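## Task

Carry the green tray onto the top of the two-door cabinet beside arm4 and the blue tray onto the top of the two-door cabinet beside arm3. The remaining two trays stay on the top of the two-door cabinet beside arm1. When finished, every item a tray holds must still be standing inside that tray.

## Robot and tools

ROBOTS. Four identical i2rt Big YAM arms: arm1, arm2, arm3, arm4. Each has six revolute joints, a two-finger gripper and a camera on its wrist. The hand reaches roughly 1.0 m from the joint1 axis. Foot (base_link) poses in the scene frame, in metres with quaternion wxyz; each foot points along its own +x: arm1 (-3.384, -0.198, 1.087) q(0.026, 0.005, 0.004, 1.000); arm2 (-0.695, 0.386, 0.889) q(0.066, -0.003, -0.007, 0.998); arm3 (0.761, 2.509, 0.866) q(0.948, 0.005, 0.000, 0.319); arm4 (0.778, -1.731, 0.943) q(0.958, 0.007, -0.003, -0.287). Room cameras cam_arm1..cam_arm4 are fixed, not on robots; wrist cameras are arm1_cam_wrist..arm4_cam_wrist.

FRAME. One shared scene frame, origin on the floor, +z up, metres. The "hand" point sits between the finger pads, about 1 cm behind the tips; fingers point along the hand's +z and open along its y. hand_target is where the hand would be at the joint targets currently held.

JOINTS (radians, absolute). joint1_rad -2.879..2.879 (yaw about the foot, positive counter-clockwise seen from above, 0 = along the foot's +x); joint2_rad 0..3.141 (shoulder; 0 = upper arm level pointing back, positive lifts it up and forward); joint3_rad 0..3.019 (elbow; 0 = folded, positive opens); joint4_rad -1.692..1.57 (hand pitch, positive tips fingers up); joint5_rad -1.57..1.57 (hand sideways, positive to the arm's right); joint6_rad -2.094..2.094 (roll, positive clockwise viewed from behind). gripper_m 0..0.093 is the fingertip gap in metres. Done tolerances: ±0.045, 0.14, 0.09, 0.055, 0.03, 0.035 rad, gripper ±0.003 m.

move. Keys arm1..arm4 plus optional cameras. Each arm key is its own object (omit an arm to leave it on its previous command). Inside: "joints", a dict of absolute targets by joint name (any subset); optional "min_time_s" (0.1 to 8 s), a floor on how long that arm's joint motions take; "target", a list of seven numbers [x, y, z, qw, qx, qy, qz], an absolute hand pose in the scene frame in metres, matching the printed "hand" line; "speed", the top path speed in m/s (0.002 to 0.5, default 0.25; turning up to twice that in rad/s), only allowed with target. With target, joints may contain only gripper_m. The hand follows a straight line from hand_target; all hand paths in one call finish together, paced by the slowest, lasting 0.5 to 10 s. Paths ignore obstacles and other arms, lag, overshoot speed and often end a centimetre or more off, worse when the arm is nearly straight. cameras: list of names or ["all"]; [] for none; omitted means all only for an empty call. An empty move returns full state, images and the scene number.

wait: seconds (0 to 10), optional cameras; robots keep their last commands. zoom_image: camera and region [x0, y0, x1, y1] in pixels (origin top-left, at most 504 by 504), only for a camera in the latest images. read_manual: licence texts only. finished_scene: scene = current scene number; irreversible.

RESULTS. The "move" line lists each arm sent a motion with "done" or its worst status. Arms under "as last shown" were not commanded; their status reads "not commanded". "pictures" gives the image order; images may lag the state slightly. joint_status/hand_status words: off_target (stopped short, maybe still pushing); time_out (joints keep a nearby target and keep pushing; send the reported position to relax); not_followed / "joint command not followed" / "pose unreachable" (a self- or arm-collision check or reach check held the targets back; the gripper part still runs; the arm may keep trying). on_its_own lists uncommanded behaviour; "held at" is a target, not a reading. Joint velocities are rad/s (gripper m/s); "within noise" means stationary. Joint torques are total drive output in N m, joints 1..6, positive toward larger angles, with offsets and noise; values 3 and 4 wrap at ±28.

GRIPPING. Gripper reading on a hard part may sit up to 0.005 m under its width (or 0.002 over); closed on nothing it reads 0.000 to 0.003. Just under the contact reading the grip is light; about 0.005 m further in (deeper for soft, small or round items) it squeezes at full force, roughly 50-64 N per pad. Release by commanding well above the reading.

CAUTIONS. Arms do not stop on contact; they keep pushing, which heats motors. MOTOR HOT appears near 85 °C; at 100 °C the arm goes limp and drops what it holds for 30-60 s or more (OVER-TEMPERATURE FAULT, keys say limit_stop_at_motor_heat; resend targets afterwards). Avoid long stretched poses and pushing on obstacles. Arms must never press hard against one another; closing a gripper on another arm's fingers counts. The clearance check can be late and does not cover fingers, gripper housings or wrist cameras. Do not drop things, knock items out of the work area or onto the floor, slam into fixed or heavy objects, or release parts while moving. Loose objects can get a brief push from outside. Sim time keeps running while you deliberate, holding the last command. Camera calibrations (K, distortion, T_world_to_cam) are printed per camera and may be a few millimetres or degrees off.

Each tool is called after "Call:" as name([rows], argument=value, ...), one row to a line, values as JSON.

## Session

Call:
move()

Scene clock: 0.00 s.
Joint torques (N m): no reading
Motor temperatures (°C): arm1=[32 41 39 29 29 30 32] | arm2=[31 35 40 29 31 30 30] | arm3=[30 34 38 32 33 32 32] | arm4=[31 36 43 31 31 31 29]
Heat: arm1: hottest joint2_rad 41 °C; arm2: hottest joint3_rad 40 °C; arm3: hottest joint3_rad 38 °C; arm4: hottest joint3_rad 43 °C.
Joint velocities: within noise
arm1.joint_positions: joint1_rad=+0.392 joint2_rad=+0.597 joint3_rad=+1.384 joint4_rad=-1.247 joint5_rad=-0.066 joint6_rad=-0.762 gripper_m=+0.09396
arm1.joint_status: not commanded
arm1.hand: x=-3.5991 y=-0.2836 z=+1.6503 quat_wxyz=(-0.082, +0.712, +0.457, -0.527) (m; scene frame)
arm1.hand_target: x=-3.5957 y=-0.2824 z=+1.6624 quat_wxyz=(-0.085, +0.705, +0.453, -0.539) (m; scene frame)
arm1.hand_status: not commanded
arm2.joint_positions: joint1_rad=+0.355 joint2_rad=+0.590 joint3_rad=+1.333 joint4_rad=-1.187 joint5_rad=+0.276 joint6_rad=+0.246 gripper_m=+0.09396
arm2.joint_status: not commanded
arm2.hand: x=-0.9468 y=+0.3714 z=+1.4402 quat_wxyz=(+0.004, +0.838, -0.080, -0.540) (m; scene frame)
arm2.hand_target: x=-0.9435 y=+0.3719 z=+1.4548 quat_wxyz=(+0.008, +0.829, -0.081, -0.553) (m; scene frame)
arm2.hand_status: not commanded
arm3.joint_positions: joint1_rad=+0.345 joint2_rad=+0.637 joint3_rad=+1.459 joint4_rad=-1.626 joint5_rad=-0.127 joint6_rad=-0.671 gripper_m=+0.09396
arm3.joint_status: not commanded
arm3.hand: x=+0.8471 y=+2.6743 z=+1.3796 quat_wxyz=(-0.361, +0.699, -0.605, -0.122) (m; scene frame)
arm3.hand_target: x=+0.8464 y=+2.6731 z=+1.3883 quat_wxyz=(-0.372, +0.696, -0.602, -0.124) (m; scene frame)
arm3.hand_status: not commanded
arm4.joint_positions: joint1_rad=-0.788 joint2_rad=+0.648 joint3_rad=+1.428 joint4_rad=-1.491 joint5_rad=+0.037 joint6_rad=+0.387 gripper_m=+0.09396
arm4.joint_status: not commanded
arm4.hand: x=+0.8097 y=-1.9545 z=+1.4605 quat_wxyz=(-0.358, -0.708, -0.573, +0.204) (m; scene frame)
arm4.hand_target: x=+0.8092 y=-1.9524 z=+1.4697 quat_wxyz=(-0.367, -0.705, -0.570, +0.209) (m; scene frame)
arm4.hand_status: not commanded
pictures: arm1_cam_wrist, arm2_cam_wrist, arm3_cam_wrist, arm4_cam_wrist, cam_arm1, cam_arm2, cam_arm3, cam_arm4
camera_calibration:
arm1_cam_wrist: T_world_to_cam=[[-0.567598, 0.554916, 0.608195, -2.8902], [0.48909, 0.821512, -0.293103, 2.48189], [-0.662287, 0.131098, -0.737692, -1.00619], [0, 0, 0, 1]] pos_world=[-3.52072, -0.303175, 1.74299]
arm2_cam_wrist: T_world_to_cam=[[0.141787, 0.985938, -0.0884453, -0.104882], [0.855372, -0.166998, -0.490357, 1.58231], [-0.498232, -0.00612756, -0.867022, 0.906017], [0, 0, 0, 1]] pos_world=[-0.887184, 0.373202, 1.55216]
arm3_cam_wrist: T_world_to_cam=[[0.935184, -0.00651174, 0.354102, -1.26366], [0.0304224, -0.994658, -0.0986368, 2.77626], [0.352853, 0.103016, -0.92999, 0.832052], [0, 0, 0, 1]] pos_world=[0.8037, 2.66749, 1.49511]
arm4_cam_wrist: T_world_to_cam=[[-0.953718, 0.124866, -0.273553, 1.41508], [0.178967, 0.966749, -0.182667, 2.01512], [0.241648, -0.22317, -0.944352, 0.868912], [0, 0, 0, 1]] pos_world=[0.778977, -1.93089, 1.57575]

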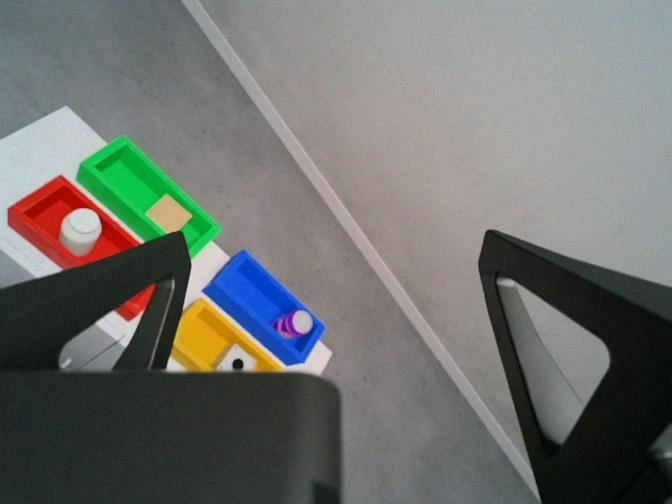

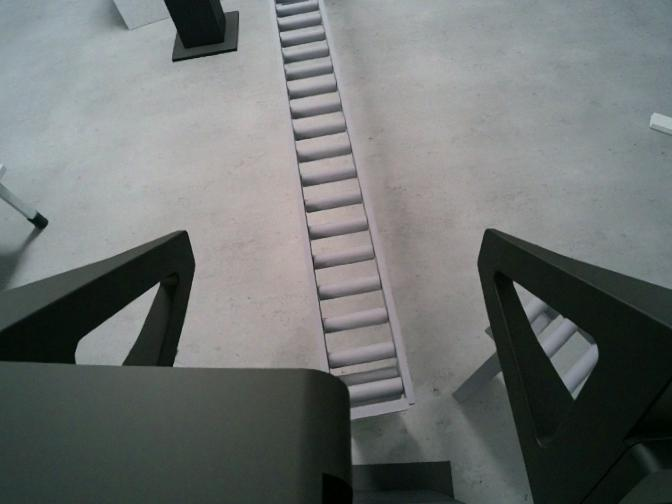

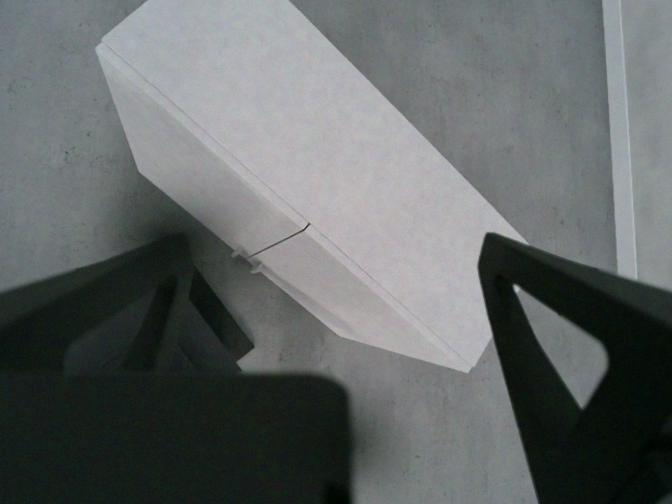

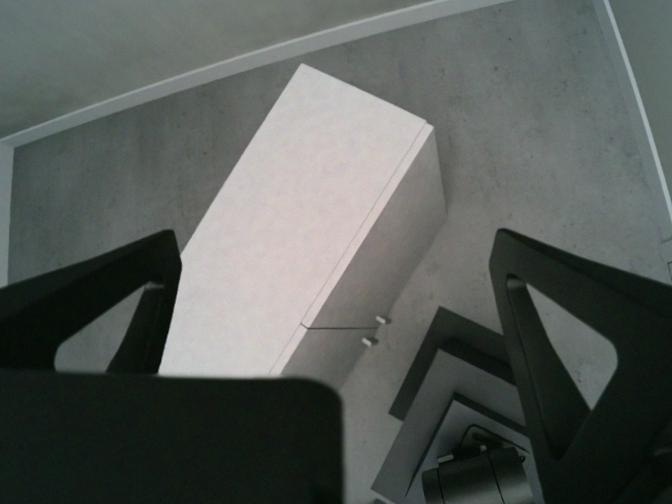

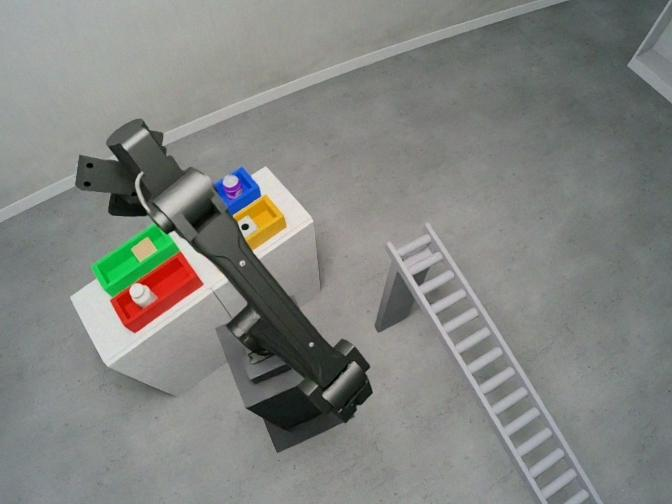

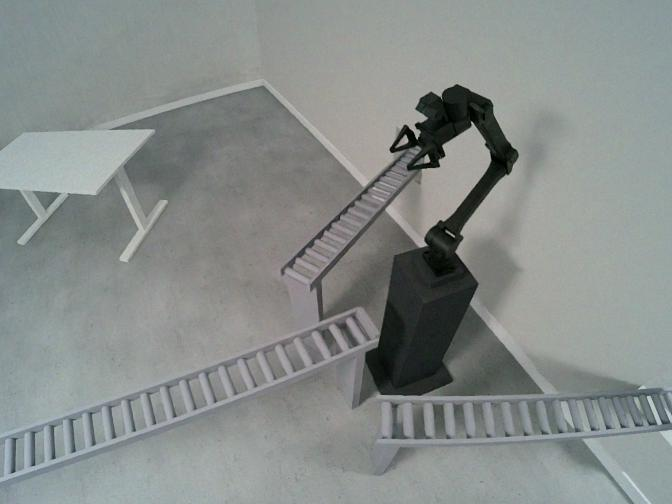

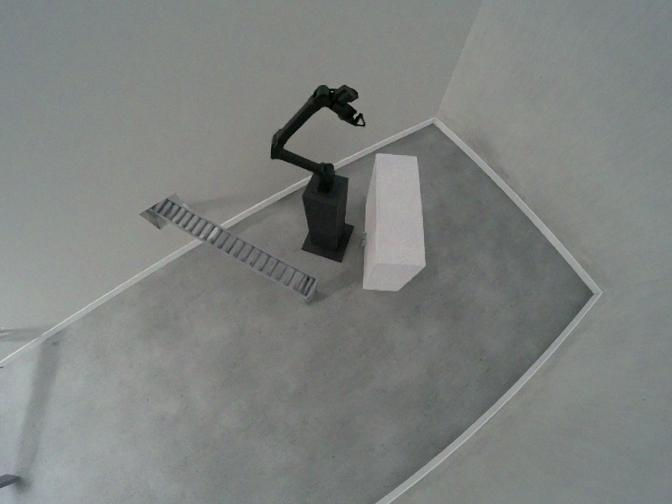

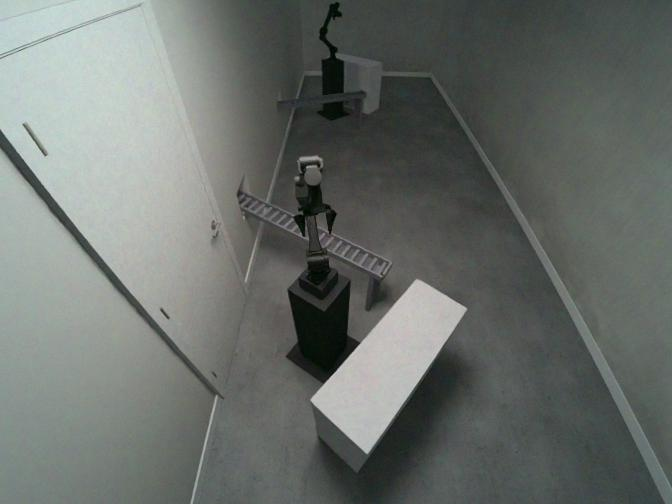

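Call:
move(arm1={"joints":{"joint1_rad":0.52,"joint2_rad":2.10,"joint3_rad":1.54,"joint4_rad":-0.975,"joint5_rad":0.0,"joint6_rad":-1.356,"gripper_m":0.034},"min_time_s":4}, cameras=["arm1_cam_wrist"])

Scene clock: 97.20 s.
Joint torques (N m): arm1=[1.08 -18.67 11.22 0.61 -0.04 -0.03] | arm2=[1.96 0.32 11.19 2.51 0.08 0.02] | arm3=[-0.62 3.84 7.1 2.3 -0.02 -0.04] | arm4=[-0.26 2.9 11.58 1.37 0.01 -0.01]
Motor temperatures (°C): arm1=[31 40 49 30 29 30 32] | arm2=[31 35 48 29 31 30 30] | arm3=[30 33 47 32 33 32 32] | arm4=[31 36 57 31 31 31 29]
Heat: arm1: hottest joint3_rad 49 °C; arm2: hottest joint3_rad 48 °C; arm3: hottest joint3_rad 47 °C; arm4: hottest joint3_rad 57 °C.
move: arm1 done
Joint velocities: within noise
arm1.joint_positions: joint1_rad=+0.513 joint2_rad=+2.094 joint3_rad=+1.494 joint4_rad=-0.985 joint5_rad=-0.002 joint6_rad=-1.342 gripper_m=+0.03408
arm1.joint_status: all done
arm1.hand: x=-3.9056 y=-0.4578 z=+1.0561 quat_wxyz=(+0.002, +0.620, +0.785, -0.001) (m; scene frame)
arm1.hand_target: x=-3.9237 y=-0.4710 z=+1.0675 quat_wxyz=(-0.009, +0.612, +0.791, -0.023) (m; scene frame)
arm1.hand_status: not commanded
arm2, arm3, arm4: as last shown
pictures: arm1_cam_wrist
camera_calibration:
arm1_cam_wrist: T_world_to_cam=[[-0.968811, -0.247752, -0.0050353, -3.89288], [-0.205726, 0.792812, 0.573695, -1.04155], [-0.138142, 0.556838, -0.819053, 0.703133], [0, 0, 0, 1]] pos_world=[-3.88861, -0.530246, 1.15383]

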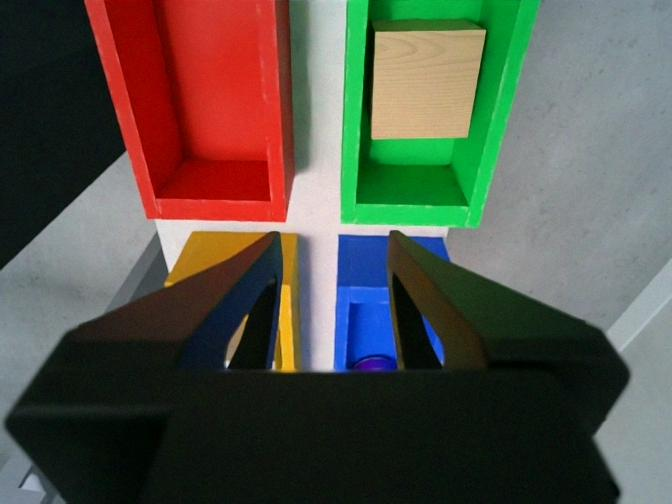

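Call:
move(arm1={"target":[-3.915,-0.533,1.02,0,0.6143,0.7891,0],"speed":0.2}, cameras=["arm1_cam_wrist"])

Scene clock: 155.27 s.
Joint torques (N m): arm1=[-0.21 -19.9 11.03 -0.12 -0.05 0.2] | arm2=[1.96 0.32 11.21 2.51 0.09 0.02] | arm3=[-0.73 3.84 7.12 2.3 -0.02 -0.04] | arm4=[-0.26 3.19 11.63 1.25 0.02 -0.03]
Motor temperatures (°C): arm1=[31 43 54 29 29 30 32] | arm2=[31 34 50 29 31 30 29] | arm3=[30 33 49 32 33 32 32] | arm4=[31 36 59 32 31 31 29]
Heat: arm1: hottest joint3_rad 54 °C; arm2: hottest joint3_rad 50 °C; arm3: hottest joint3_rad 49 °C; arm4: hottest joint3_rad 59 °C.
move: arm1 off_target
Joint velocities: within noise
arm1.joint_positions: joint1_rad=+0.621 joint2_rad=+2.232 joint3_rad=+1.612 joint4_rad=-0.988 joint5_rad=+0.000 joint6_rad=-1.269 gripper_m=+0.03408
arm1.joint_status: not commanded
arm1.hand: x=-3.8988 y=-0.5276 z=+1.0135 quat_wxyz=(+0.005, +0.606, +0.795, +0.010) (m; scene frame)
arm1.hand_target: x=-3.9145 y=-0.5327 z=+1.0202 quat_wxyz=(+0.000, +0.614, +0.789, +0.000) (m; scene frame)
arm1.hand_status: off_target (0.018 m and 1.7 deg from the pose sent, 0.084 m and 0.9 deg at the start)
arm2, arm3, arm4: as last shown
pictures: arm1_cam_wrist
camera_calibration:
arm1_cam_wrist: T_world_to_cam=[[-0.959333, -0.281014, -0.0266836, -3.86253], [-0.243613, 0.776467, 0.581164, -1.1243], [-0.142596, 0.56403, -0.813349, 0.688773], [0, 0, 0, 1]] pos_world=[-3.88113, -0.600928, 1.11055]

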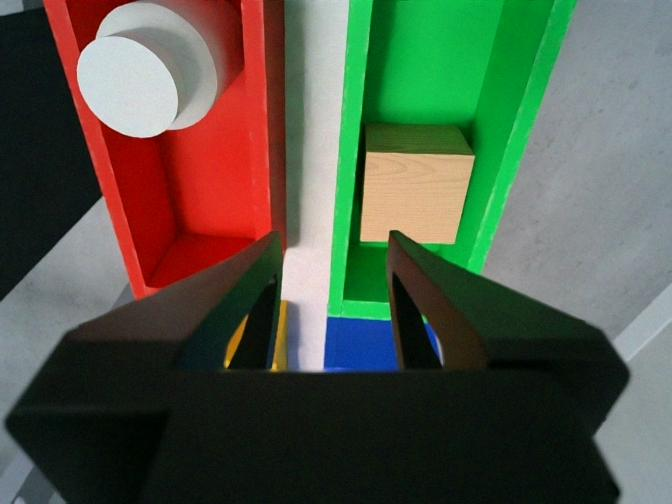

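Call:
move(arm1={"target":[-3.926,-0.527,0.915,-0.0046,0.6327,0.7744,-0.010],"speed":0.12}, arm4={"joints":{"joint2_rad":0.6,"joint3_rad":1.88,"joint4_rad":-1.59},"min_time_s":3}, arm3={"joints":{"joint2_rad":0.6,"joint3_rad":1.88,"joint4_rad":-1.59},"min_time_s":3}, arm2={"joints":{"joint2_rad":0.6,"joint3_rad":1.88,"joint4_rad":-1.59},"min_time_s":3}, cameras=["arm1_cam_wrist"])

Scene clock: 197.53 s.
Joint torques (N m): arm1=[-0.32 -20.19 9.76 0.66 -0.05 0.23] | arm2=[2.02 4.6 7.57 1.81 0.06 0.01] | arm3=[-0.67 7.53 5.09 3.56 0.03 -0.02] | arm4=[-0.38 6.65 8.16 1.11 0.01 -0.02]
Motor temperatures (°C): arm1=[31 49 54 29 29 30 32] | arm2=[31 34 50 29 31 30 29] | arm3=[30 33 49 32 33 32 31] | arm4=[31 36 60 32 31 31 29]
Heat: arm1: hottest joint3_rad 54 °C; arm2: hottest joint3_rad 50 °C; arm3: hottest joint3_rad 49 °C; arm4: hottest joint3_rad 60 °C.
move: arm1 off_target; arm2 done; arm3 done; arm4 done
Joint velocities: within noise
arm1.joint_positions: joint1_rad=+0.604 joint2_rad=+2.403 joint3_rad=+1.621 joint4_rad=-0.815 joint5_rad=+0.002 joint6_rad=-1.239 gripper_m=+0.03408
arm1.joint_status: not commanded
arm1.hand: x=-3.9077 y=-0.5205 z=+0.9136 quat_wxyz=(+0.002, +0.625, +0.781, +0.006) (m; scene frame)
arm1.hand_target: x=-3.9255 y=-0.5266 z=+0.9157 quat_wxyz=(-0.005, +0.633, +0.774, -0.010) (m; scene frame)
arm1.hand_status: off_target (0.020 m and 2.3 deg from the pose sent, 0.102 m and 4.6 deg at the start)
arm2.joint_positions: joint1_rad=+0.355 joint2_rad=+0.590 joint3_rad=+1.849 joint4_rad=-1.580 joint5_rad=+0.276 joint6_rad=+0.246 gripper_m=+0.09396
arm2.joint_status: all done
arm2.hand: x=-0.7985 y=+0.4033 z=+1.5740 quat_wxyz=(+0.020, +0.804, -0.086, -0.588) (m; scene frame)
arm2.hand_target: x=-0.7947 y=+0.4040 z=+1.5817 quat_wxyz=(+0.022, +0.801, -0.086, -0.592) (m; scene frame)
arm2.hand_status: not commanded
arm3.joint_positions: joint1_rad=+0.345 joint2_rad=+0.607 joint3_rad=+1.856 joint4_rad=-1.612 joint5_rad=-0.127 joint6_rad=-0.671 gripper_m=+0.09396
arm3.joint_status: all done
arm3.hand: x=+0.7996 y=+2.5987 z=+1.5437 quat_wxyz=(-0.553, +0.629, -0.526, -0.147) (m; scene frame)
arm3.hand_target: x=+0.7949 y=+2.5912 z=+1.5576 quat_wxyz=(-0.575, +0.618, -0.515, -0.149) (m; scene frame)
arm3.hand_status: not commanded
arm4.joint_positions: joint1_rad=-0.788 joint2_rad=+0.616 joint3_rad=+1.854 joint4_rad=-1.581 joint5_rad=+0.037 joint6_rad=+0.387 gripper_m=+0.09396
arm4.joint_status: all done
arm4.hand: x=+0.7861 y=-1.8486 z=+1.6239 quat_wxyz=(-0.499, -0.641, -0.512, +0.279) (m; scene frame)
arm4.hand_target: x=+0.7826 y=-1.8321 z=+1.6322 quat_wxyz=(-0.511, -0.634, -0.506, +0.285) (m; scene frame)
arm4.hand_status: not commanded
pictures: arm1_cam_wrist
camera_calibration:
arm1_cam_wrist: T_world_to_cam=[[-0.971751, -0.235455, -0.0161483, -3.90611], [-0.200791, 0.788854, 0.580855, -0.899918], [-0.124026, 0.567689, -0.813847, 0.677159], [0, 0, 0, 1]] pos_world=[-3.89247, -0.594224, 1.01075]

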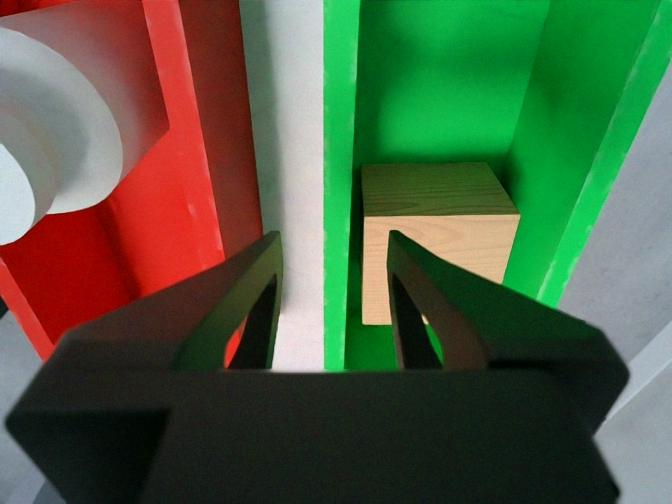

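Call:
move(arm1={"target":[-3.927,-0.530,0.842,-0.008,0.6327,0.7744,-0.016],"speed":0.1}, cameras=["arm1_cam_wrist"])

Scene clock: 209.50 s.
Joint torques (N m): arm1=[-0.03 -20.37 8.95 0.72 -0.04 0.21] | arm2=[2.02 4.6 7.57 1.83 0.06 0.01] | arm3=[-0.67 7.53 5.11 3.55 0.03 -0.02] | arm4=[-0.56 6.59 8.17 1.14 0.01 -0.04]
Motor temperatures (°C): arm1=[31 50 54 29 29 30 32] | arm2=[31 35 49 29 31 30 29] | arm3=[30 33 49 32 33 32 31] | arm4=[31 36 58 32 31 31 29]
Heat: arm1: hottest joint3_rad 54 °C; arm2: hottest joint3_rad 49 °C; arm3: hottest joint3_rad 49 °C; arm4: hottest joint3_rad 58 °C.
move: arm1 off_target
Joint velocities: within noise
arm1.joint_positions: joint1_rad=+0.604 joint2_rad=+2.540 joint3_rad=+1.668 joint4_rad=-0.707 joint5_rad=+0.004 joint6_rad=-1.235 gripper_m=+0.03408
arm1.joint_status: not commanded
arm1.hand: x=-3.9120 y=-0.5228 z=+0.8438 quat_wxyz=(-0.002, +0.626, +0.779, -0.002) (m; scene frame)
arm1.hand_target: x=-3.9266 y=-0.5296 z=+0.8426 quat_wxyz=(-0.008, +0.633, +0.774, -0.016) (m; scene frame)
arm1.hand_status: off_target (0.017 m and 1.9 deg from the pose sent, 0.075 m and 3.0 deg at the start)
arm2, arm3, arm4: as last shown
pictures: arm1_cam_wrist
camera_calibration:
arm1_cam_wrist: T_world_to_cam=[[-0.972774, -0.231749, 0.00163707, -3.92906], [-0.188172, 0.793941, 0.578142, -0.804135], [-0.135284, 0.562094, -0.815934, 0.575908], [0, 0, 0, 1]] pos_world=[-3.8955, -0.595837, 0.94124]

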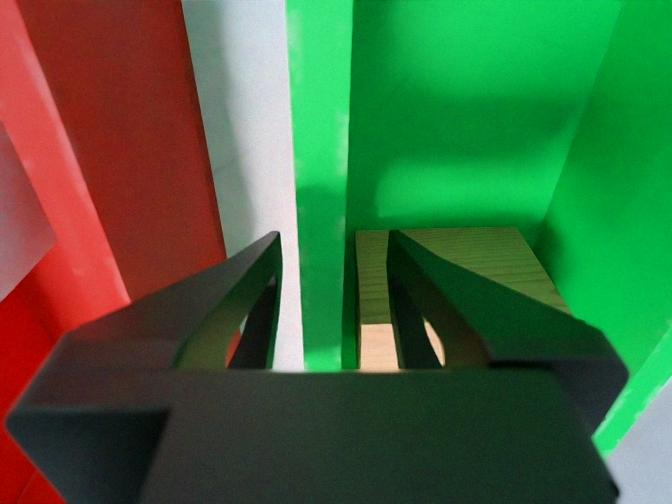

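Call:
move(arm1={"target":[-3.921,-0.529,0.842,-0.008,0.6327,0.7744,-0.014],"speed":0.05,"joints":{"gripper_m":0.003}}, cameras=["arm1_cam_wrist"])

Scene clock: 215.27 s.
Joint torques (N m): arm1=[0.67 -21.01 7.56 0.94 -0.01 0.21] | arm2=[2.02 4.6 7.57 1.83 0.06 0.01] | arm3=[-0.67 7.59 5.14 3.55 0.03 -0.02] | arm4=[-0.38 6.53 8.18 1.13 0 0]
Motor temperatures (°C): arm1=[31 50 53 29 29 30 32] | arm2=[31 35 49 29 31 30 29] | arm3=[30 33 48 32 33 32 31] | arm4=[31 36 57 31 31 31 29]
Heat: arm1: hottest joint3_rad 53 °C; arm2: hottest joint3_rad 49 °C; arm3: hottest joint3_rad 48 °C; arm4: hottest joint3_rad 57 °C.
move: arm1 off_target
Joint velocities: arm1=[within noise] | arm2=[-0.005 -0.005 0.017 0.007 0.022 -0.183 0] | arm3=[within noise] | arm4=[within noise]
arm1.joint_positions: joint1_rad=+0.604 joint2_rad=+2.540 joint3_rad=+1.668 joint4_rad=-0.704 joint5_rad=+0.005 joint6_rad=-1.231 gripper_m=+0.01068
arm1.joint_status: gripper_m off_target (ended at +0.01071, target +0.00300)
arm1.hand: x=-3.9127 y=-0.5231 z=+0.8438 quat_wxyz=(-0.003, +0.628, +0.778, -0.004) (m; scene frame)
arm1.hand_target: x=-3.9209 y=-0.5289 z=+0.8423 quat_wxyz=(-0.008, +0.633, +0.774, -0.014) (m; scene frame)
arm1.hand_status: done (0.010 m and 1.5 deg from the pose sent, 0.011 m and 1.8 deg at the start)
arm2, arm3, arm4: as last shown
pictures: arm1_cam_wrist
camera_calibration:
arm1_cam_wrist: T_world_to_cam=[[-0.973715, -0.227721, 0.00473199, -3.93399], [-0.183181, 0.795276, 0.57791, -0.783567], [-0.135365, 0.561853, -0.816087, 0.575665], [0, 0, 0, 1]] pos_world=[-3.8962, -0.596138, 0.941239]

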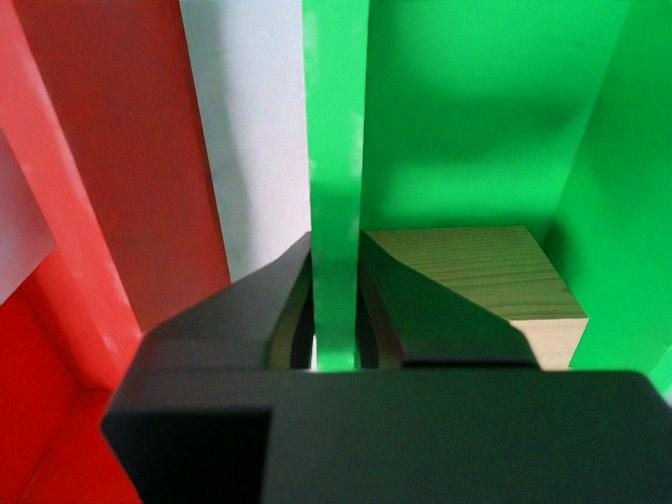

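Call:
move(arm1={"target":[-3.921,-0.529,0.95,-0.008,0.6327,0.7744,-0.012],"speed":0.12}, cameras=["arm1_cam_wrist","cam_arm1"])

Scene clock: 223.23 s.
Joint torques (N m): arm1=[0.67 -24.29 7.86 0.05 0.19 0.22] | arm2=[2.02 4.6 7.57 1.83 0.06 0.01] | arm3=[-0.73 7.59 5.12 3.56 0.03 -0.02] | arm4=[-0.26 6.65 8.18 1.2 -0.02 -0.02]
Motor temperatures (°C): arm1=[31 51 52 29 29 30 33] | arm2=[31 35 49 29 31 30 29] | arm3=[30 33 48 32 33 32 31] | arm4=[31 36 57 31 31 31 29]
Heat: arm1: hottest joint3_rad 52 °C; arm2: hottest joint3_rad 49 °C; arm3: hottest joint3_rad 48 °C; arm4: hottest joint3_rad 57 °C.
move: arm1 off_target
Joint velocities: within noise
arm1.joint_positions: joint1_rad=+0.604 joint2_rad=+2.389 joint3_rad=+1.618 joint4_rad=-0.836 joint5_rad=+0.002 joint6_rad=-1.231 gripper_m=+0.01068
arm1.joint_status: not commanded
arm1.hand: x=-3.9056 y=-0.5192 z=+0.9215 quat_wxyz=(+0.003, +0.628, +0.778, +0.010) (m; scene frame)
arm1.hand_target: x=-3.9206 y=-0.5287 z=+0.9500 quat_wxyz=(-0.008, +0.633, +0.774, -0.012) (m; scene frame)
arm1.hand_status: off_target (0.034 m and 3.0 deg from the pose sent, 0.107 m and 1.3 deg at the start)
arm2, arm3, arm4: as last shown
pictures: arm1_cam_wrist, cam_arm1
camera_calibration:
arm1_cam_wrist: T_world_to_cam=[[-0.973513, -0.227246, -0.0251323, -3.89807], [-0.198894, 0.787549, 0.583274, -0.900546], [-0.112754, 0.572823, -0.811887, 0.728006], [0, 0, 0, 1]] pos_world=[-3.89185, -0.593614, 1.01836]

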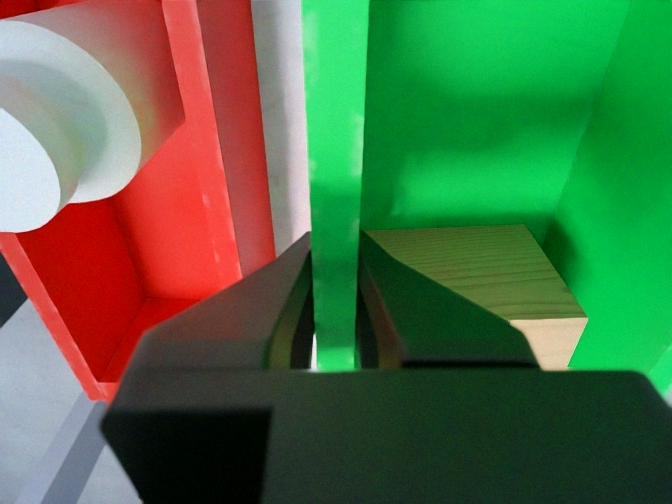

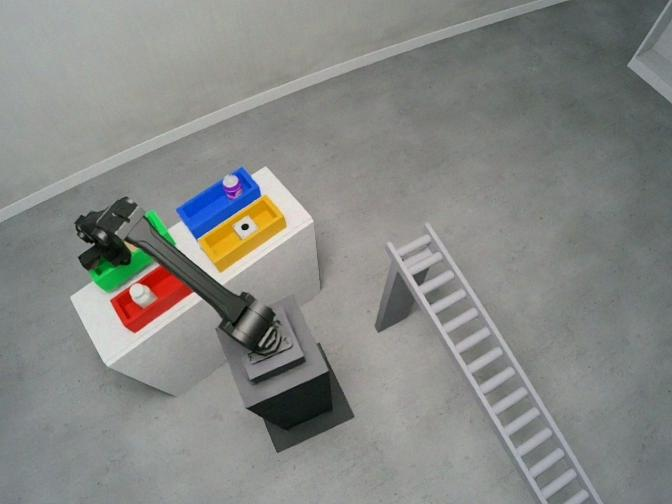

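Call:
move(arm1={"target":[-3.915,-0.526,1.09,-0.012,0.6327,0.7744,-0.018],"speed":0.2}, cameras=[])

Call:
move(arm1={"joints":{"joint1_rad":-1.485,"joint2_rad":2.056,"joint3_rad":1.342,"joint4_rad":-0.758,"joint5_rad":-0.07,"joint6_rad":-1.585},"min_time_s":5}, cameras=["arm1_cam_wrist","cam_arm1"])

Scene clock: 235.07 s.
Joint torques (N m): arm1=[0.79 -23.47 11.21 0.01 0.26 0.22] | arm2=[2.02 4.6 7.56 1.83 0.06 0.01] | arm3=[-0.73 7.65 5.12 3.58 0.02 -0.01] | arm4=[-0.26 6.65 8.2 1.16 -0.01 -0.04]
Motor temperatures (°C): arm1=[31 51 50 29 29 30 34] | arm2=[31 35 48 29 31 30 29] | arm3=[30 34 47 32 33 32 31] | arm4=[31 36 55 31 31 31 29]
Heat: arm1: hottest joint2_rad 51 °C; arm2: hottest joint3_rad 48 °C; arm3: hottest joint3_rad 47 °C; arm4: hottest joint3_rad 55 °C.
move: arm1 off_target
Joint velocities: within noise
arm1.joint_positions: joint1_rad=+0.604 joint2_rad=+2.151 joint3_rad=+1.590 joint4_rad=-1.057 joint5_rad=+0.003 joint6_rad=-1.229 gripper_m=+0.01068
arm1.joint_status: not commanded
arm1.hand: x=-3.8943 y=-0.5117 z=+1.0544 quat_wxyz=(+0.005, +0.629, +0.777, +0.016) (m; scene frame)
arm1.hand_target: x=-3.9136 y=-0.5251 z=+1.0904 quat_wxyz=(-0.012, +0.633, +0.774, -0.018) (m; scene frame)
arm1.hand_status: off_target (0.044 m and 4.4 deg from the pose sent, 0.169 m and 3.8 deg at the start)
arm2, arm3, arm4: as last shown
pictures: none
No camera images: "cameras" was empty.

Scene clock: 240.80 s.
Joint torques (N m): arm1=[0.79 -22.71 7.5 0.98 -0.05 -0.06] | arm2=[2.02 4.6 7.56 1.83 0.06 0.01] | arm3=[-0.67 7.65 5.15 3.58 0.03 -0.02] | arm4=[-0.32 7 8.2 1.11 0 -0.02]
Motor temperatures (°C): arm1=[31 51 50 29 29 30 34] | arm2=[31 35 48 29 31 30 29] | arm3=[30 34 47 32 33 32 31] | arm4=[31 36 55 31 31 31 29]
Heat: arm1: hottest joint2_rad 51 °C; arm2: hottest joint3_rad 48 °C; arm3: hottest joint3_rad 47 °C; arm4: hottest joint3_rad 55 °C.
move: arm1 done
Joint velocities: within noise
arm1.joint_positions: joint1_rad=-1.491 joint2_rad=+2.110 joint3_rad=+1.328 joint4_rad=-0.775 joint5_rad=-0.072 joint6_rad=-1.569 gripper_m=+0.01069
arm1.joint_status: all done
arm1.hand: x=-3.4132 y=+0.3491 z=+0.9862 quat_wxyz=(-0.002, +0.999, +0.014, -0.042) (m; scene frame)
arm1.hand_target: x=-3.4165 y=+0.3718 z=+1.0197 quat_wxyz=(-0.045, +0.998, +0.026, -0.041) (m; scene frame)
arm1.hand_status: not commanded
arm2, arm3, arm4: as last shown
pictures: arm1_cam_wrist, cam_arm1
camera_calibration:
arm1_cam_wrist: T_world_to_cam=[[-0.0444693, 0.999008, 0.00220733, -0.503689], [0.860872, 0.0371991, 0.50746, 2.42964], [0.506874, 0.0244666, -0.861673, 2.69411], [0, 0, 0, 1]] pos_world=[-3.47958, 0.346893, 1.08961]

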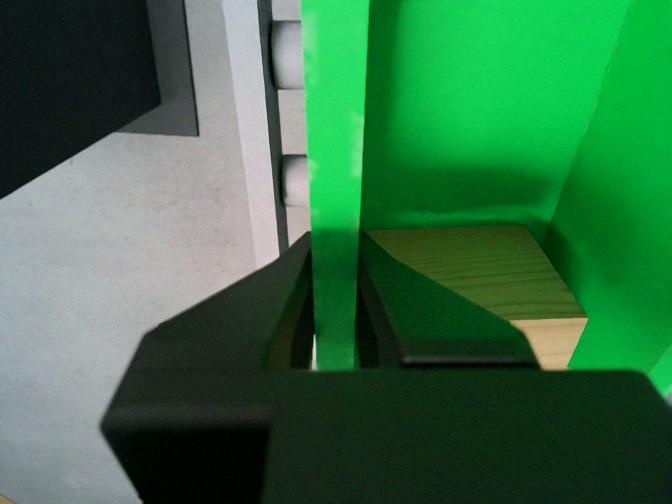

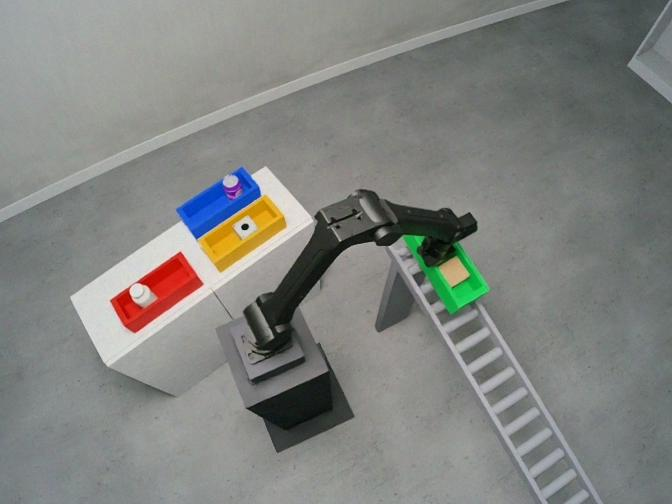

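Call:
move(arm1={"target":[-3.40,0.354,0.972,-0.045,0.998,0.026,-0.037],"speed":0.1}, cameras=["arm1_cam_wrist"])

Scene clock: 248.40 s.
Joint torques (N m): arm1=[0.03 -19.25 7.05 1.07 0.02 -0.06] | arm2=[2.02 4.6 7.57 1.83 0.06 0.01] | arm3=[-0.62 7.53 5.14 3.58 0.03 -0.02] | arm4=[-0.32 6.77 8.16 1.11 0.01 -0.02]
Motor temperatures (°C): arm1=[31 52 49 29 29 30 35] | arm2=[31 35 47 29 31 30 29] | arm3=[30 34 47 32 33 32 31] | arm4=[31 36 54 31 31 31 29]
Heat: arm1: hottest joint2_rad 52 °C; arm2: hottest joint3_rad 47 °C; arm3: hottest joint3_rad 47 °C; arm4: hottest joint3_rad 54 °C.
move: arm1 off_target
Joint velocities: within noise
arm1.joint_positions: joint1_rad=-1.508 joint2_rad=+2.125 joint3_rad=+1.254 joint4_rad=-0.652 joint5_rad=-0.068 joint6_rad=-1.597 gripper_m=+0.01069
arm1.joint_status: not commanded
arm1.hand: x=-3.4032 y=+0.3372 z=+0.9600 quat_wxyz=(-0.020, +0.999, +0.019, -0.040) (m; scene frame)
arm1.hand_target: x=-3.3999 y=+0.3538 z=+0.9725 quat_wxyz=(-0.045, +0.998, +0.026, -0.037) (m; scene frame)
arm1.hand_status: off_target (0.021 m and 3.0 deg from the pose sent, 0.020 m and 5.1 deg at the start)
arm2, arm3, arm4: as last shown
pictures: arm1_cam_wrist
camera_calibration:
arm1_cam_wrist: T_world_to_cam=[[-0.0541928, 0.997793, 0.0383754, -0.558689], [0.858555, 0.0269383, 0.512013, 2.42612], [0.509849, 0.0606948, -0.85812, 2.66126], [0, 0, 0, 1]] pos_world=[-3.47007, 0.330576, 1.06292]

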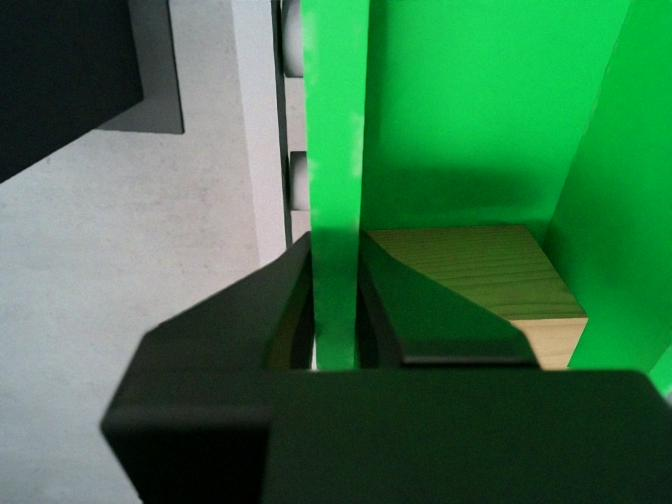

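Call:
move(arm1={"target":[-3.40,0.347,0.948,-0.026,0.998,0.026,-0.037],"speed":0.08}, cameras=["arm1_cam_wrist"])

Scene clock: 255.60 s.
Joint torques (N m): arm1=[-0.21 -19.55 7.28 0.83 0.05 -0.07] | arm2=[2.02 4.6 7.57 1.83 0.06 0.01] | arm3=[-0.67 7.59 5.14 3.56 0.03 -0.01] | arm4=[-0.26 6.65 8.21 1.11 0.01 -0.02]
Motor temperatures (°C): arm1=[31 52 48 29 29 30 35] | arm2=[31 35 47 29 31 30 29] | arm3=[30 34 47 32 33 32 31] | arm4=[31 36 54 31 31 31 29]
Heat: arm1: hottest joint2_rad 52 °C; arm2: hottest joint3_rad 47 °C; arm3: hottest joint3_rad 47 °C; arm4: hottest joint3_rad 54 °C.
move: arm1 off_target
Joint velocities: within noise
arm1.joint_positions: joint1_rad=-1.508 joint2_rad=+2.178 joint3_rad=+1.254 joint4_rad=-0.647 joint5_rad=-0.068 joint6_rad=-1.599 gripper_m=+0.01069
arm1.joint_status: not commanded
arm1.hand: x=-3.4034 y=+0.3239 z=+0.9327 quat_wxyz=(+0.004, +0.999, +0.020, -0.040) (m; scene frame)
arm1.hand_target: x=-3.3999 y=+0.3464 z=+0.9487 quat_wxyz=(-0.026, +0.999, +0.026, -0.037) (m; scene frame)
arm1.hand_status: off_target (0.028 m and 3.5 deg from the pose sent, 0.016 m and 1.1 deg at the start)
arm2, arm3, arm4: as last shown
pictures: arm1_cam_wrist
camera_calibration:
arm1_cam_wrist: T_world_to_cam=[[-0.0570537, 0.998323, -0.00976868, -0.509422], [0.85814, 0.0540382, 0.510563, 2.43172], [0.510235, 0.0207467, -0.859785, 2.65456], [0, 0, 0, 1]] pos_world=[-3.47027, 0.322089, 1.03582]

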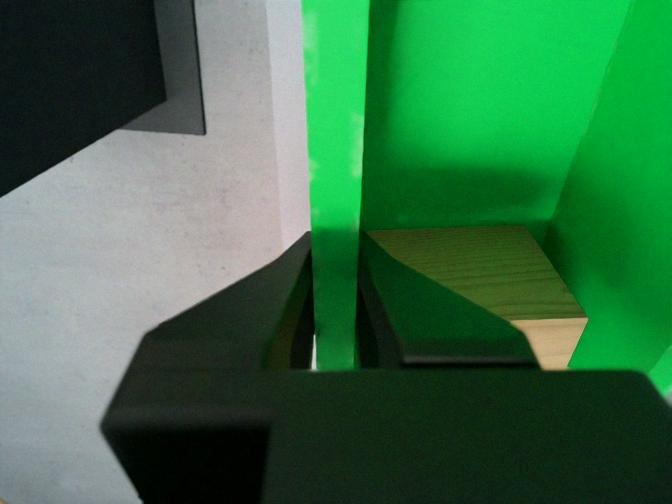

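Call:
move(arm1={"target":[-3.40,0.358,0.945,-0.028,0.998,0.026,-0.037],"speed":0.06}, cameras=["arm1_cam_wrist"])

Scene clock: 262.07 s.
Joint torques (N m): arm1=[-0.09 -18.73 9.43 0.54 0.03 -0.04] | arm2=[2.02 4.6 7.57 1.83 0.06 0.01] | arm3=[-0.73 7.53 5.15 3.56 0.03 -0.02] | arm4=[-0.44 6.71 8.24 1.13 0.01 -0.02]
Motor temperatures (°C): arm1=[31 51 47 29 29 30 35] | arm2=[31 35 47 29 31 30 29] | arm3=[30 34 47 32 33 32 31] | arm4=[31 36 54 31 31 31 29]
Heat: arm1: hottest joint2_rad 51 °C; arm2: hottest joint3_rad 47 °C; arm3: hottest joint3_rad 47 °C; arm4: hottest joint3_rad 54 °C.
move: arm1 off_target
Joint velocities: within noise
arm1.joint_positions: joint1_rad=-1.508 joint2_rad=+2.187 joint3_rad=+1.258 joint4_rad=-0.647 joint5_rad=-0.068 joint6_rad=-1.599 gripper_m=+0.01069
arm1.joint_status: not commanded
arm1.hand: x=-3.4034 y=+0.3234 z=+0.9293 quat_wxyz=(+0.007, +0.999, +0.020, -0.040) (m; scene frame)
arm1.hand_target: x=-3.3998 y=+0.3566 z=+0.9464 quat_wxyz=(-0.028, +0.999, +0.026, -0.037) (m; scene frame)
arm1.hand_status: off_target (0.038 m and 4.0 deg from the pose sent, 0.036 m and 3.8 deg at the start)
arm2.joint_positions: joint1_rad=+0.355 joint2_rad=+0.590 joint3_rad=+1.849 joint4_rad=-1.580 joint5_rad=+0.276 joint6_rad=+0.246 gripper_m=+0.09396
arm2.joint_status: not commanded
arm2.hand: x=-0.7985 y=+0.4033 z=+1.5740 quat_wxyz=(+0.020, +0.804, -0.086, -0.588) (m; scene frame)
arm2.hand_target: x=-0.7947 y=+0.4040 z=+1.5817 quat_wxyz=(+0.022, +0.801, -0.086, -0.592) (m; scene frame)
arm2.hand_status: not commanded
arm3.joint_positions: joint1_rad=+0.345 joint2_rad=+0.607 joint3_rad=+1.856 joint4_rad=-1.612 joint5_rad=-0.127 joint6_rad=-0.671 gripper_m=+0.09396
arm3.joint_status: not commanded
arm3.hand: x=+0.7996 y=+2.5987 z=+1.5437 quat_wxyz=(-0.553, +0.629, -0.526, -0.147) (m; scene frame)
arm3.hand_target: x=+0.7949 y=+2.5912 z=+1.5576 quat_wxyz=(-0.575, +0.618, -0.515, -0.149) (m; scene frame)
arm3.hand_status: not commanded
arm4.joint_positions: joint1_rad=-0.788 joint2_rad=+0.616 joint3_rad=+1.854 joint4_rad=-1.581 joint5_rad=+0.037 joint6_rad=+0.387 gripper_m=+0.09396
arm4.joint_status: not commanded
arm4.hand: x=+0.7861 y=-1.8486 z=+1.6239 quat_wxyz=(-0.499, -0.641, -0.512, +0.279) (m; scene frame)
arm4.hand_target: x=+0.7826 y=-1.8321 z=+1.6322 quat_wxyz=(-0.511, -0.634, -0.506, +0.285) (m; scene frame)
arm4.hand_status: not commanded
pictures: arm1_cam_wrist
camera_calibration:
arm1_cam_wrist: T_world_to_cam=[[-0.0574385, 0.998241, -0.0147077, -0.505656], [0.857941, 0.0568885, 0.510588, 2.43182], [0.510527, 0.0167091, -0.8597, 2.65386], [0, 0, 0, 1]] pos_world=[-3.47027, 0.32208, 1.03242]

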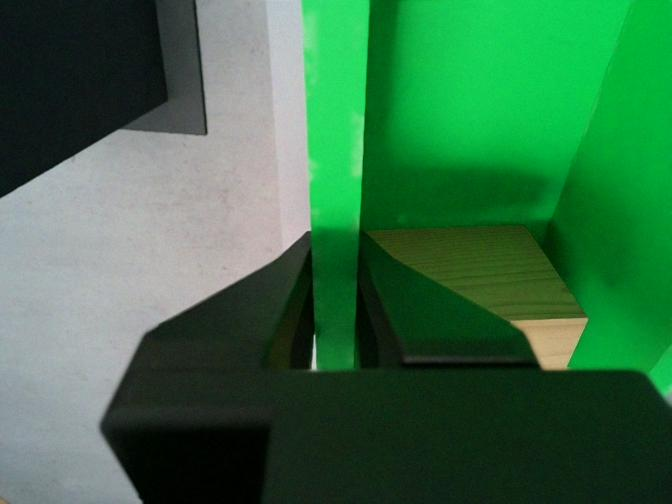

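Call:
move(arm1={"joints":{"joint2_rad":2.15,"joint3_rad":1.325,"joint4_rad":-0.646},"min_time_s":1.5}, cameras=["arm1_cam_wrist"])

Scene clock: 274.10 s.
Joint torques (N m): arm1=[-0.15 -21.13 9.95 0.28 0.03 -0.04] | arm2=[2.02 4.54 7.57 1.84 0.06 0.01] | arm3=[-0.62 7.65 5.15 3.55 0.03 -0.02] | arm4=[-0.32 6.83 8.18 1.17 -0.02 -0.03]
Motor temperatures (°C): arm1=[31 49 49 29 29 30 35] | arm2=[31 35 46 29 31 30 29] | arm3=[30 34 46 32 33 32 31] | arm4=[31 36 53 31 31 31 29]
Heat: arm1: hottest joint2_rad 49 °C; arm2: hottest joint3_rad 46 °C; arm3: hottest joint3_rad 46 °C; arm4: hottest joint3_rad 53 °C.
move: arm1 done
Joint velocities: within noise
arm1.joint_positions: joint1_rad=-1.508 joint2_rad=+2.187 joint3_rad=+1.266 joint4_rad=-0.647 joint5_rad=-0.068 joint6_rad=-1.599 gripper_m=+0.01069
arm1.joint_status: all done
arm1.hand: x=-3.4034 y=+0.3283 z=+0.9313 quat_wxyz=(+0.002, +0.999, +0.020, -0.040) (m; scene frame)
arm1.hand_target: x=-3.3997 y=+0.3703 z=+0.9654 quat_wxyz=(-0.046, +0.998, +0.026, -0.036) (m; scene frame)
arm1.hand_status: not commanded
arm2, arm3, arm4: as last shown
pictures: arm1_cam_wrist
camera_calibration:
arm1_cam_wrist: T_world_to_cam=[[-0.0573777, 0.998334, -0.0060026, -0.518461], [0.857997, 0.0523843, 0.510976, 2.43189], [0.510439, 0.0241684, -0.859574, 2.65256], [0, 0, 0, 1]] pos_world=[-3.47027, 0.326097, 1.03432]

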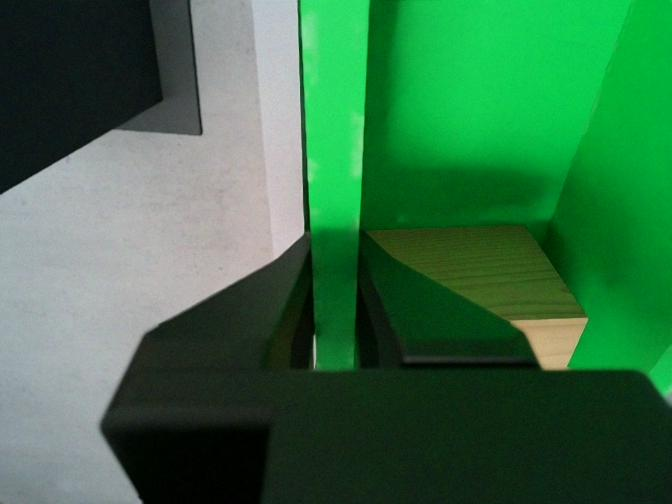

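Call:
move(arm1={"joints":{"joint2_rad":2.162,"joint3_rad":1.352,"joint4_rad":-0.655},"min_time_s":1.5}, cameras=["arm1_cam_wrist"])

Scene clock: 278.50 s.
Joint torques (N m): arm1=[-0.09 -20.54 10.35 0.13 0.03 -0.05] | arm2=[2.02 4.6 7.57 1.83 0.06 0.01] | arm3=[-0.73 7.59 5.14 3.55 0.03 -0.02] | arm4=[-0.32 6.59 8.16 1.13 -0.01 -0.02]
Motor temperatures (°C): arm1=[31 49 49 29 29 30 35] | arm2=[31 35 46 29 31 30 29] | arm3=[30 34 46 32 33 32 31] | arm4=[31 36 53 31 31 31 29]
Heat: arm1: hottest joint2_rad 49 °C; arm2: hottest joint3_rad 46 °C; arm3: hottest joint3_rad 46 °C; arm4: hottest joint3_rad 53 °C.
move: arm1 done
Joint velocities: within noise
arm1.joint_positions: joint1_rad=-1.508 joint2_rad=+2.187 joint3_rad=+1.291 joint4_rad=-0.653 joint5_rad=-0.068 joint6_rad=-1.599 gripper_m=+0.01069
arm1.joint_status: all done
arm1.hand: x=-3.4035 y=+0.3405 z=+0.9371 quat_wxyz=(-0.007, +0.999, +0.020, -0.039) (m; scene frame)
arm1.hand_target: x=-3.3997 y=+0.3791 z=+0.9661 quat_wxyz=(-0.049, +0.998, +0.026, -0.036) (m; scene frame)
arm1.hand_status: not commanded
arm2, arm3, arm4: as last shown
pictures: arm1_cam_wrist
camera_calibration:
arm1_cam_wrist: T_world_to_cam=[[-0.0571385, 0.99828, 0.013117, -0.547683], [0.858086, 0.04239, 0.511753, 2.43125], [0.510317, 0.0404963, -0.859033, 2.65081], [0, 0, 0, 1]] pos_world=[-3.47027, 0.336332, 1.04012]

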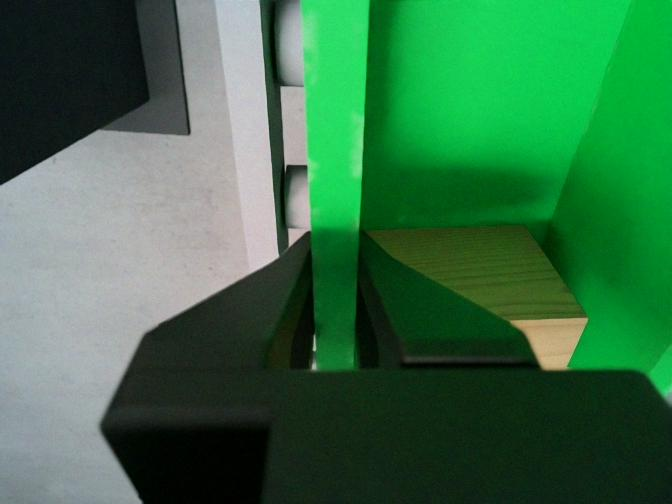

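Call:
move(arm1={"joints":{"joint2_rad":2.19,"joint3_rad":1.345,"joint4_rad":-0.648},"min_time_s":1.2}, cameras=["arm1_cam_wrist"])

Scene clock: 283.77 s.
Joint torques (N m): arm1=[0.15 -19.37 9.68 0.47 0.02 -0.05] | arm2=[2.02 4.6 7.57 1.83 0.06 0.01] | arm3=[-0.73 7.65 5.14 3.55 0.03 -0.01] | arm4=[-0.62 6.53 8.09 1.14 0.01 -0.02]
Motor temperatures (°C): arm1=[31 49 50 29 29 30 35] | arm2=[31 35 46 29 31 30 29] | arm3=[30 34 46 32 33 32 31] | arm4=[31 36 53 31 31 31 29]
Heat: arm1: hottest joint3_rad 50 °C; arm2: hottest joint3_rad 46 °C; arm3: hottest joint3_rad 46 °C; arm4: hottest joint3_rad 53 °C.
move: arm1 done
Joint velocities: within noise
arm1.joint_positions: joint1_rad=-1.508 joint2_rad=+2.203 joint3_rad=+1.291 joint4_rad=-0.653 joint5_rad=-0.068 joint6_rad=-1.599 gripper_m=+0.01069
arm1.joint_status: all done
arm1.hand: x=-3.4035 y=+0.3358 z=+0.9286 quat_wxyz=(+0.001, +0.999, +0.020, -0.040) (m; scene frame)
arm1.hand_target: x=-3.3999 y=+0.3700 z=+0.9490 quat_wxyz=(-0.035, +0.998, +0.026, -0.036) (m; scene frame)
arm1.hand_status: not commanded
arm2, arm3, arm4: as last shown
pictures: arm1_cam_wrist
camera_calibration:
arm1_cam_wrist: T_world_to_cam=[[-0.0573846, 0.998347, -0.00331399, -0.528477], [0.858011, 0.0510147, 0.511091, 2.43331], [0.510415, 0.0264853, -0.85952, 2.64929], [0, 0, 0, 1]] pos_world=[-3.47037, 0.333302, 1.03172]

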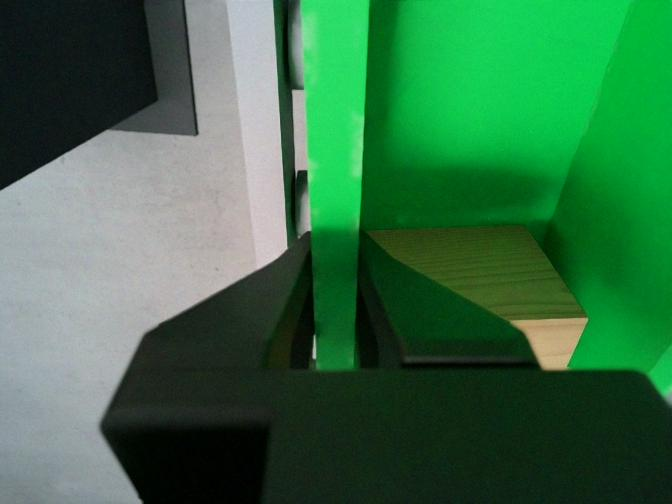

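Call:
move(arm1={"joints":{"joint2_rad":2.215,"joint3_rad":1.345,"joint4_rad":-0.632},"min_time_s":1.2}, cameras=["arm1_cam_wrist"])

Scene clock: 288.93 s.
Joint torques (N m): arm1=[-0.21 -17.96 9.66 0.94 -0.25 -0.05] | arm2=[2.02 4.6 7.57 1.81 0.06 0.01] | arm3=[-0.73 7.59 5.15 3.58 0.02 -0.02] | arm4=[-0.15 6.71 8.17 1.13 -0.01 -0.02]
Motor temperatures (°C): arm1=[31 49 51 29 29 30 35] | arm2=[31 35 46 29 31 30 29] | arm3=[30 34 46 32 33 32 31] | arm4=[31 36 53 31 31 31 29]
Heat: arm1: hottest joint3_rad 51 °C; arm2: hottest joint3_rad 46 °C; arm3: hottest joint3_rad 46 °C; arm4: hottest joint3_rad 53 °C.
move: arm1 done
Joint velocities: within noise
arm1.joint_positions: joint1_rad=-1.508 joint2_rad=+2.210 joint3_rad=+1.291 joint4_rad=-0.647 joint5_rad=-0.062 joint6_rad=-1.601 gripper_m=+0.01069
arm1.joint_status: all done
arm1.hand: x=-3.4025 y=+0.3353 z=+0.9252 quat_wxyz=(+0.001, +0.999, +0.021, -0.037) (m; scene frame)
arm1.hand_target: x=-3.4001 y=+0.3671 z=+0.9356 quat_wxyz=(-0.031, +0.999, +0.026, -0.037) (m; scene frame)
arm1.hand_status: not commanded
arm2, arm3, arm4: as last shown
pictures: arm1_cam_wrist
camera_calibration:
arm1_cam_wrist: T_world_to_cam=[[-0.0584799, 0.998277, -0.00471106, -0.530308], [0.8548, 0.0525113, 0.516294, 2.41793], [0.515652, 0.0261658, -0.856398, 2.6609], [0, 0, 0, 1]] pos_world=[-3.46996, 0.332801, 1.02793]

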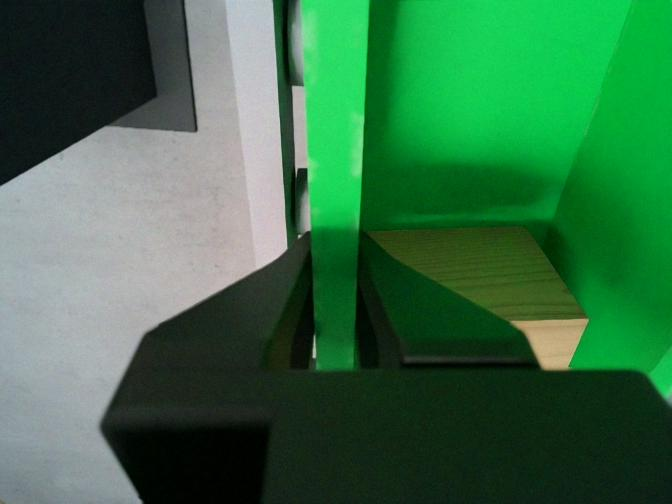

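Call:
move(arm1={"joints":{"joint2_rad":2.24,"joint3_rad":1.345,"joint4_rad":-0.612},"min_time_s":1.2}, cameras=["arm1_cam_wrist"])

Scene clock: 297.93 s.
Joint torques (N m): arm1=[-0.03 -16.79 9.24 1.18 -0.33 -0.05] | arm2=[2.02 4.6 7.57 1.83 0.06 0.01] | arm3=[-0.73 7.53 5.15 3.56 0.02 -0.02] | arm4=[-0.38 6.59 8.18 1.18 0 -0.05]
Motor temperatures (°C): arm1=[31 49 51 29 29 30 36] | arm2=[31 35 46 29 31 30 29] | arm3=[30 34 46 32 33 32 31] | arm4=[31 36 53 31 31 31 29]
Heat: arm1: hottest joint3_rad 51 °C; arm2: hottest joint3_rad 46 °C; arm3: hottest joint3_rad 46 °C; arm4: hottest joint3_rad 53 °C.
move: arm1 done
Joint velocities: within noise
arm1.joint_positions: joint1_rad=-1.508 joint2_rad=+2.216 joint3_rad=+1.297 joint4_rad=-0.635 joint5_rad=-0.060 joint6_rad=-1.601 gripper_m=+0.01069
arm1.joint_status: all done
arm1.hand: x=-3.4022 y=+0.3396 z=+0.9232 quat_wxyz=(-0.004, +0.999, +0.021, -0.036) (m; scene frame)
arm1.hand_target: x=-3.4003 y=+0.3649 z=+0.9224 quat_wxyz=(-0.028, +0.999, +0.026, -0.037) (m; scene frame)
arm1.hand_status: not commanded
arm2, arm3, arm4: as last shown
pictures: arm1_cam_wrist
camera_calibration:
arm1_cam_wrist: T_world_to_cam=[[-0.0583411, 0.998274, 0.00667778, -0.544628], [0.853875, 0.0464344, 0.518403, 2.41548], [0.517198, 0.0359462, -0.855111, 2.65964], [0, 0, 0, 1]] pos_world=[-3.46986, 0.335923, 1.02573]

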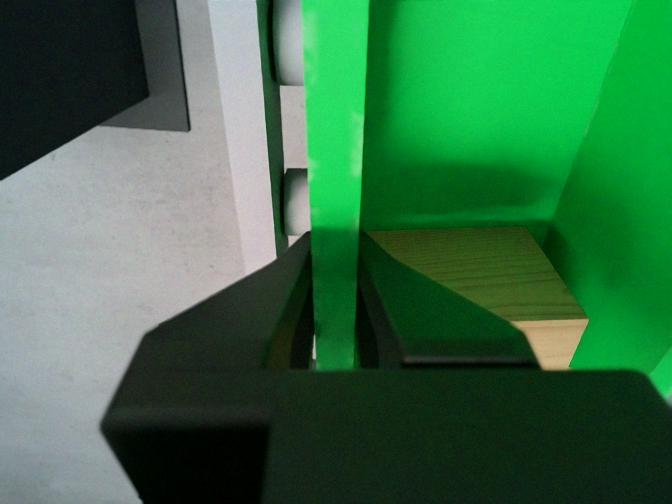

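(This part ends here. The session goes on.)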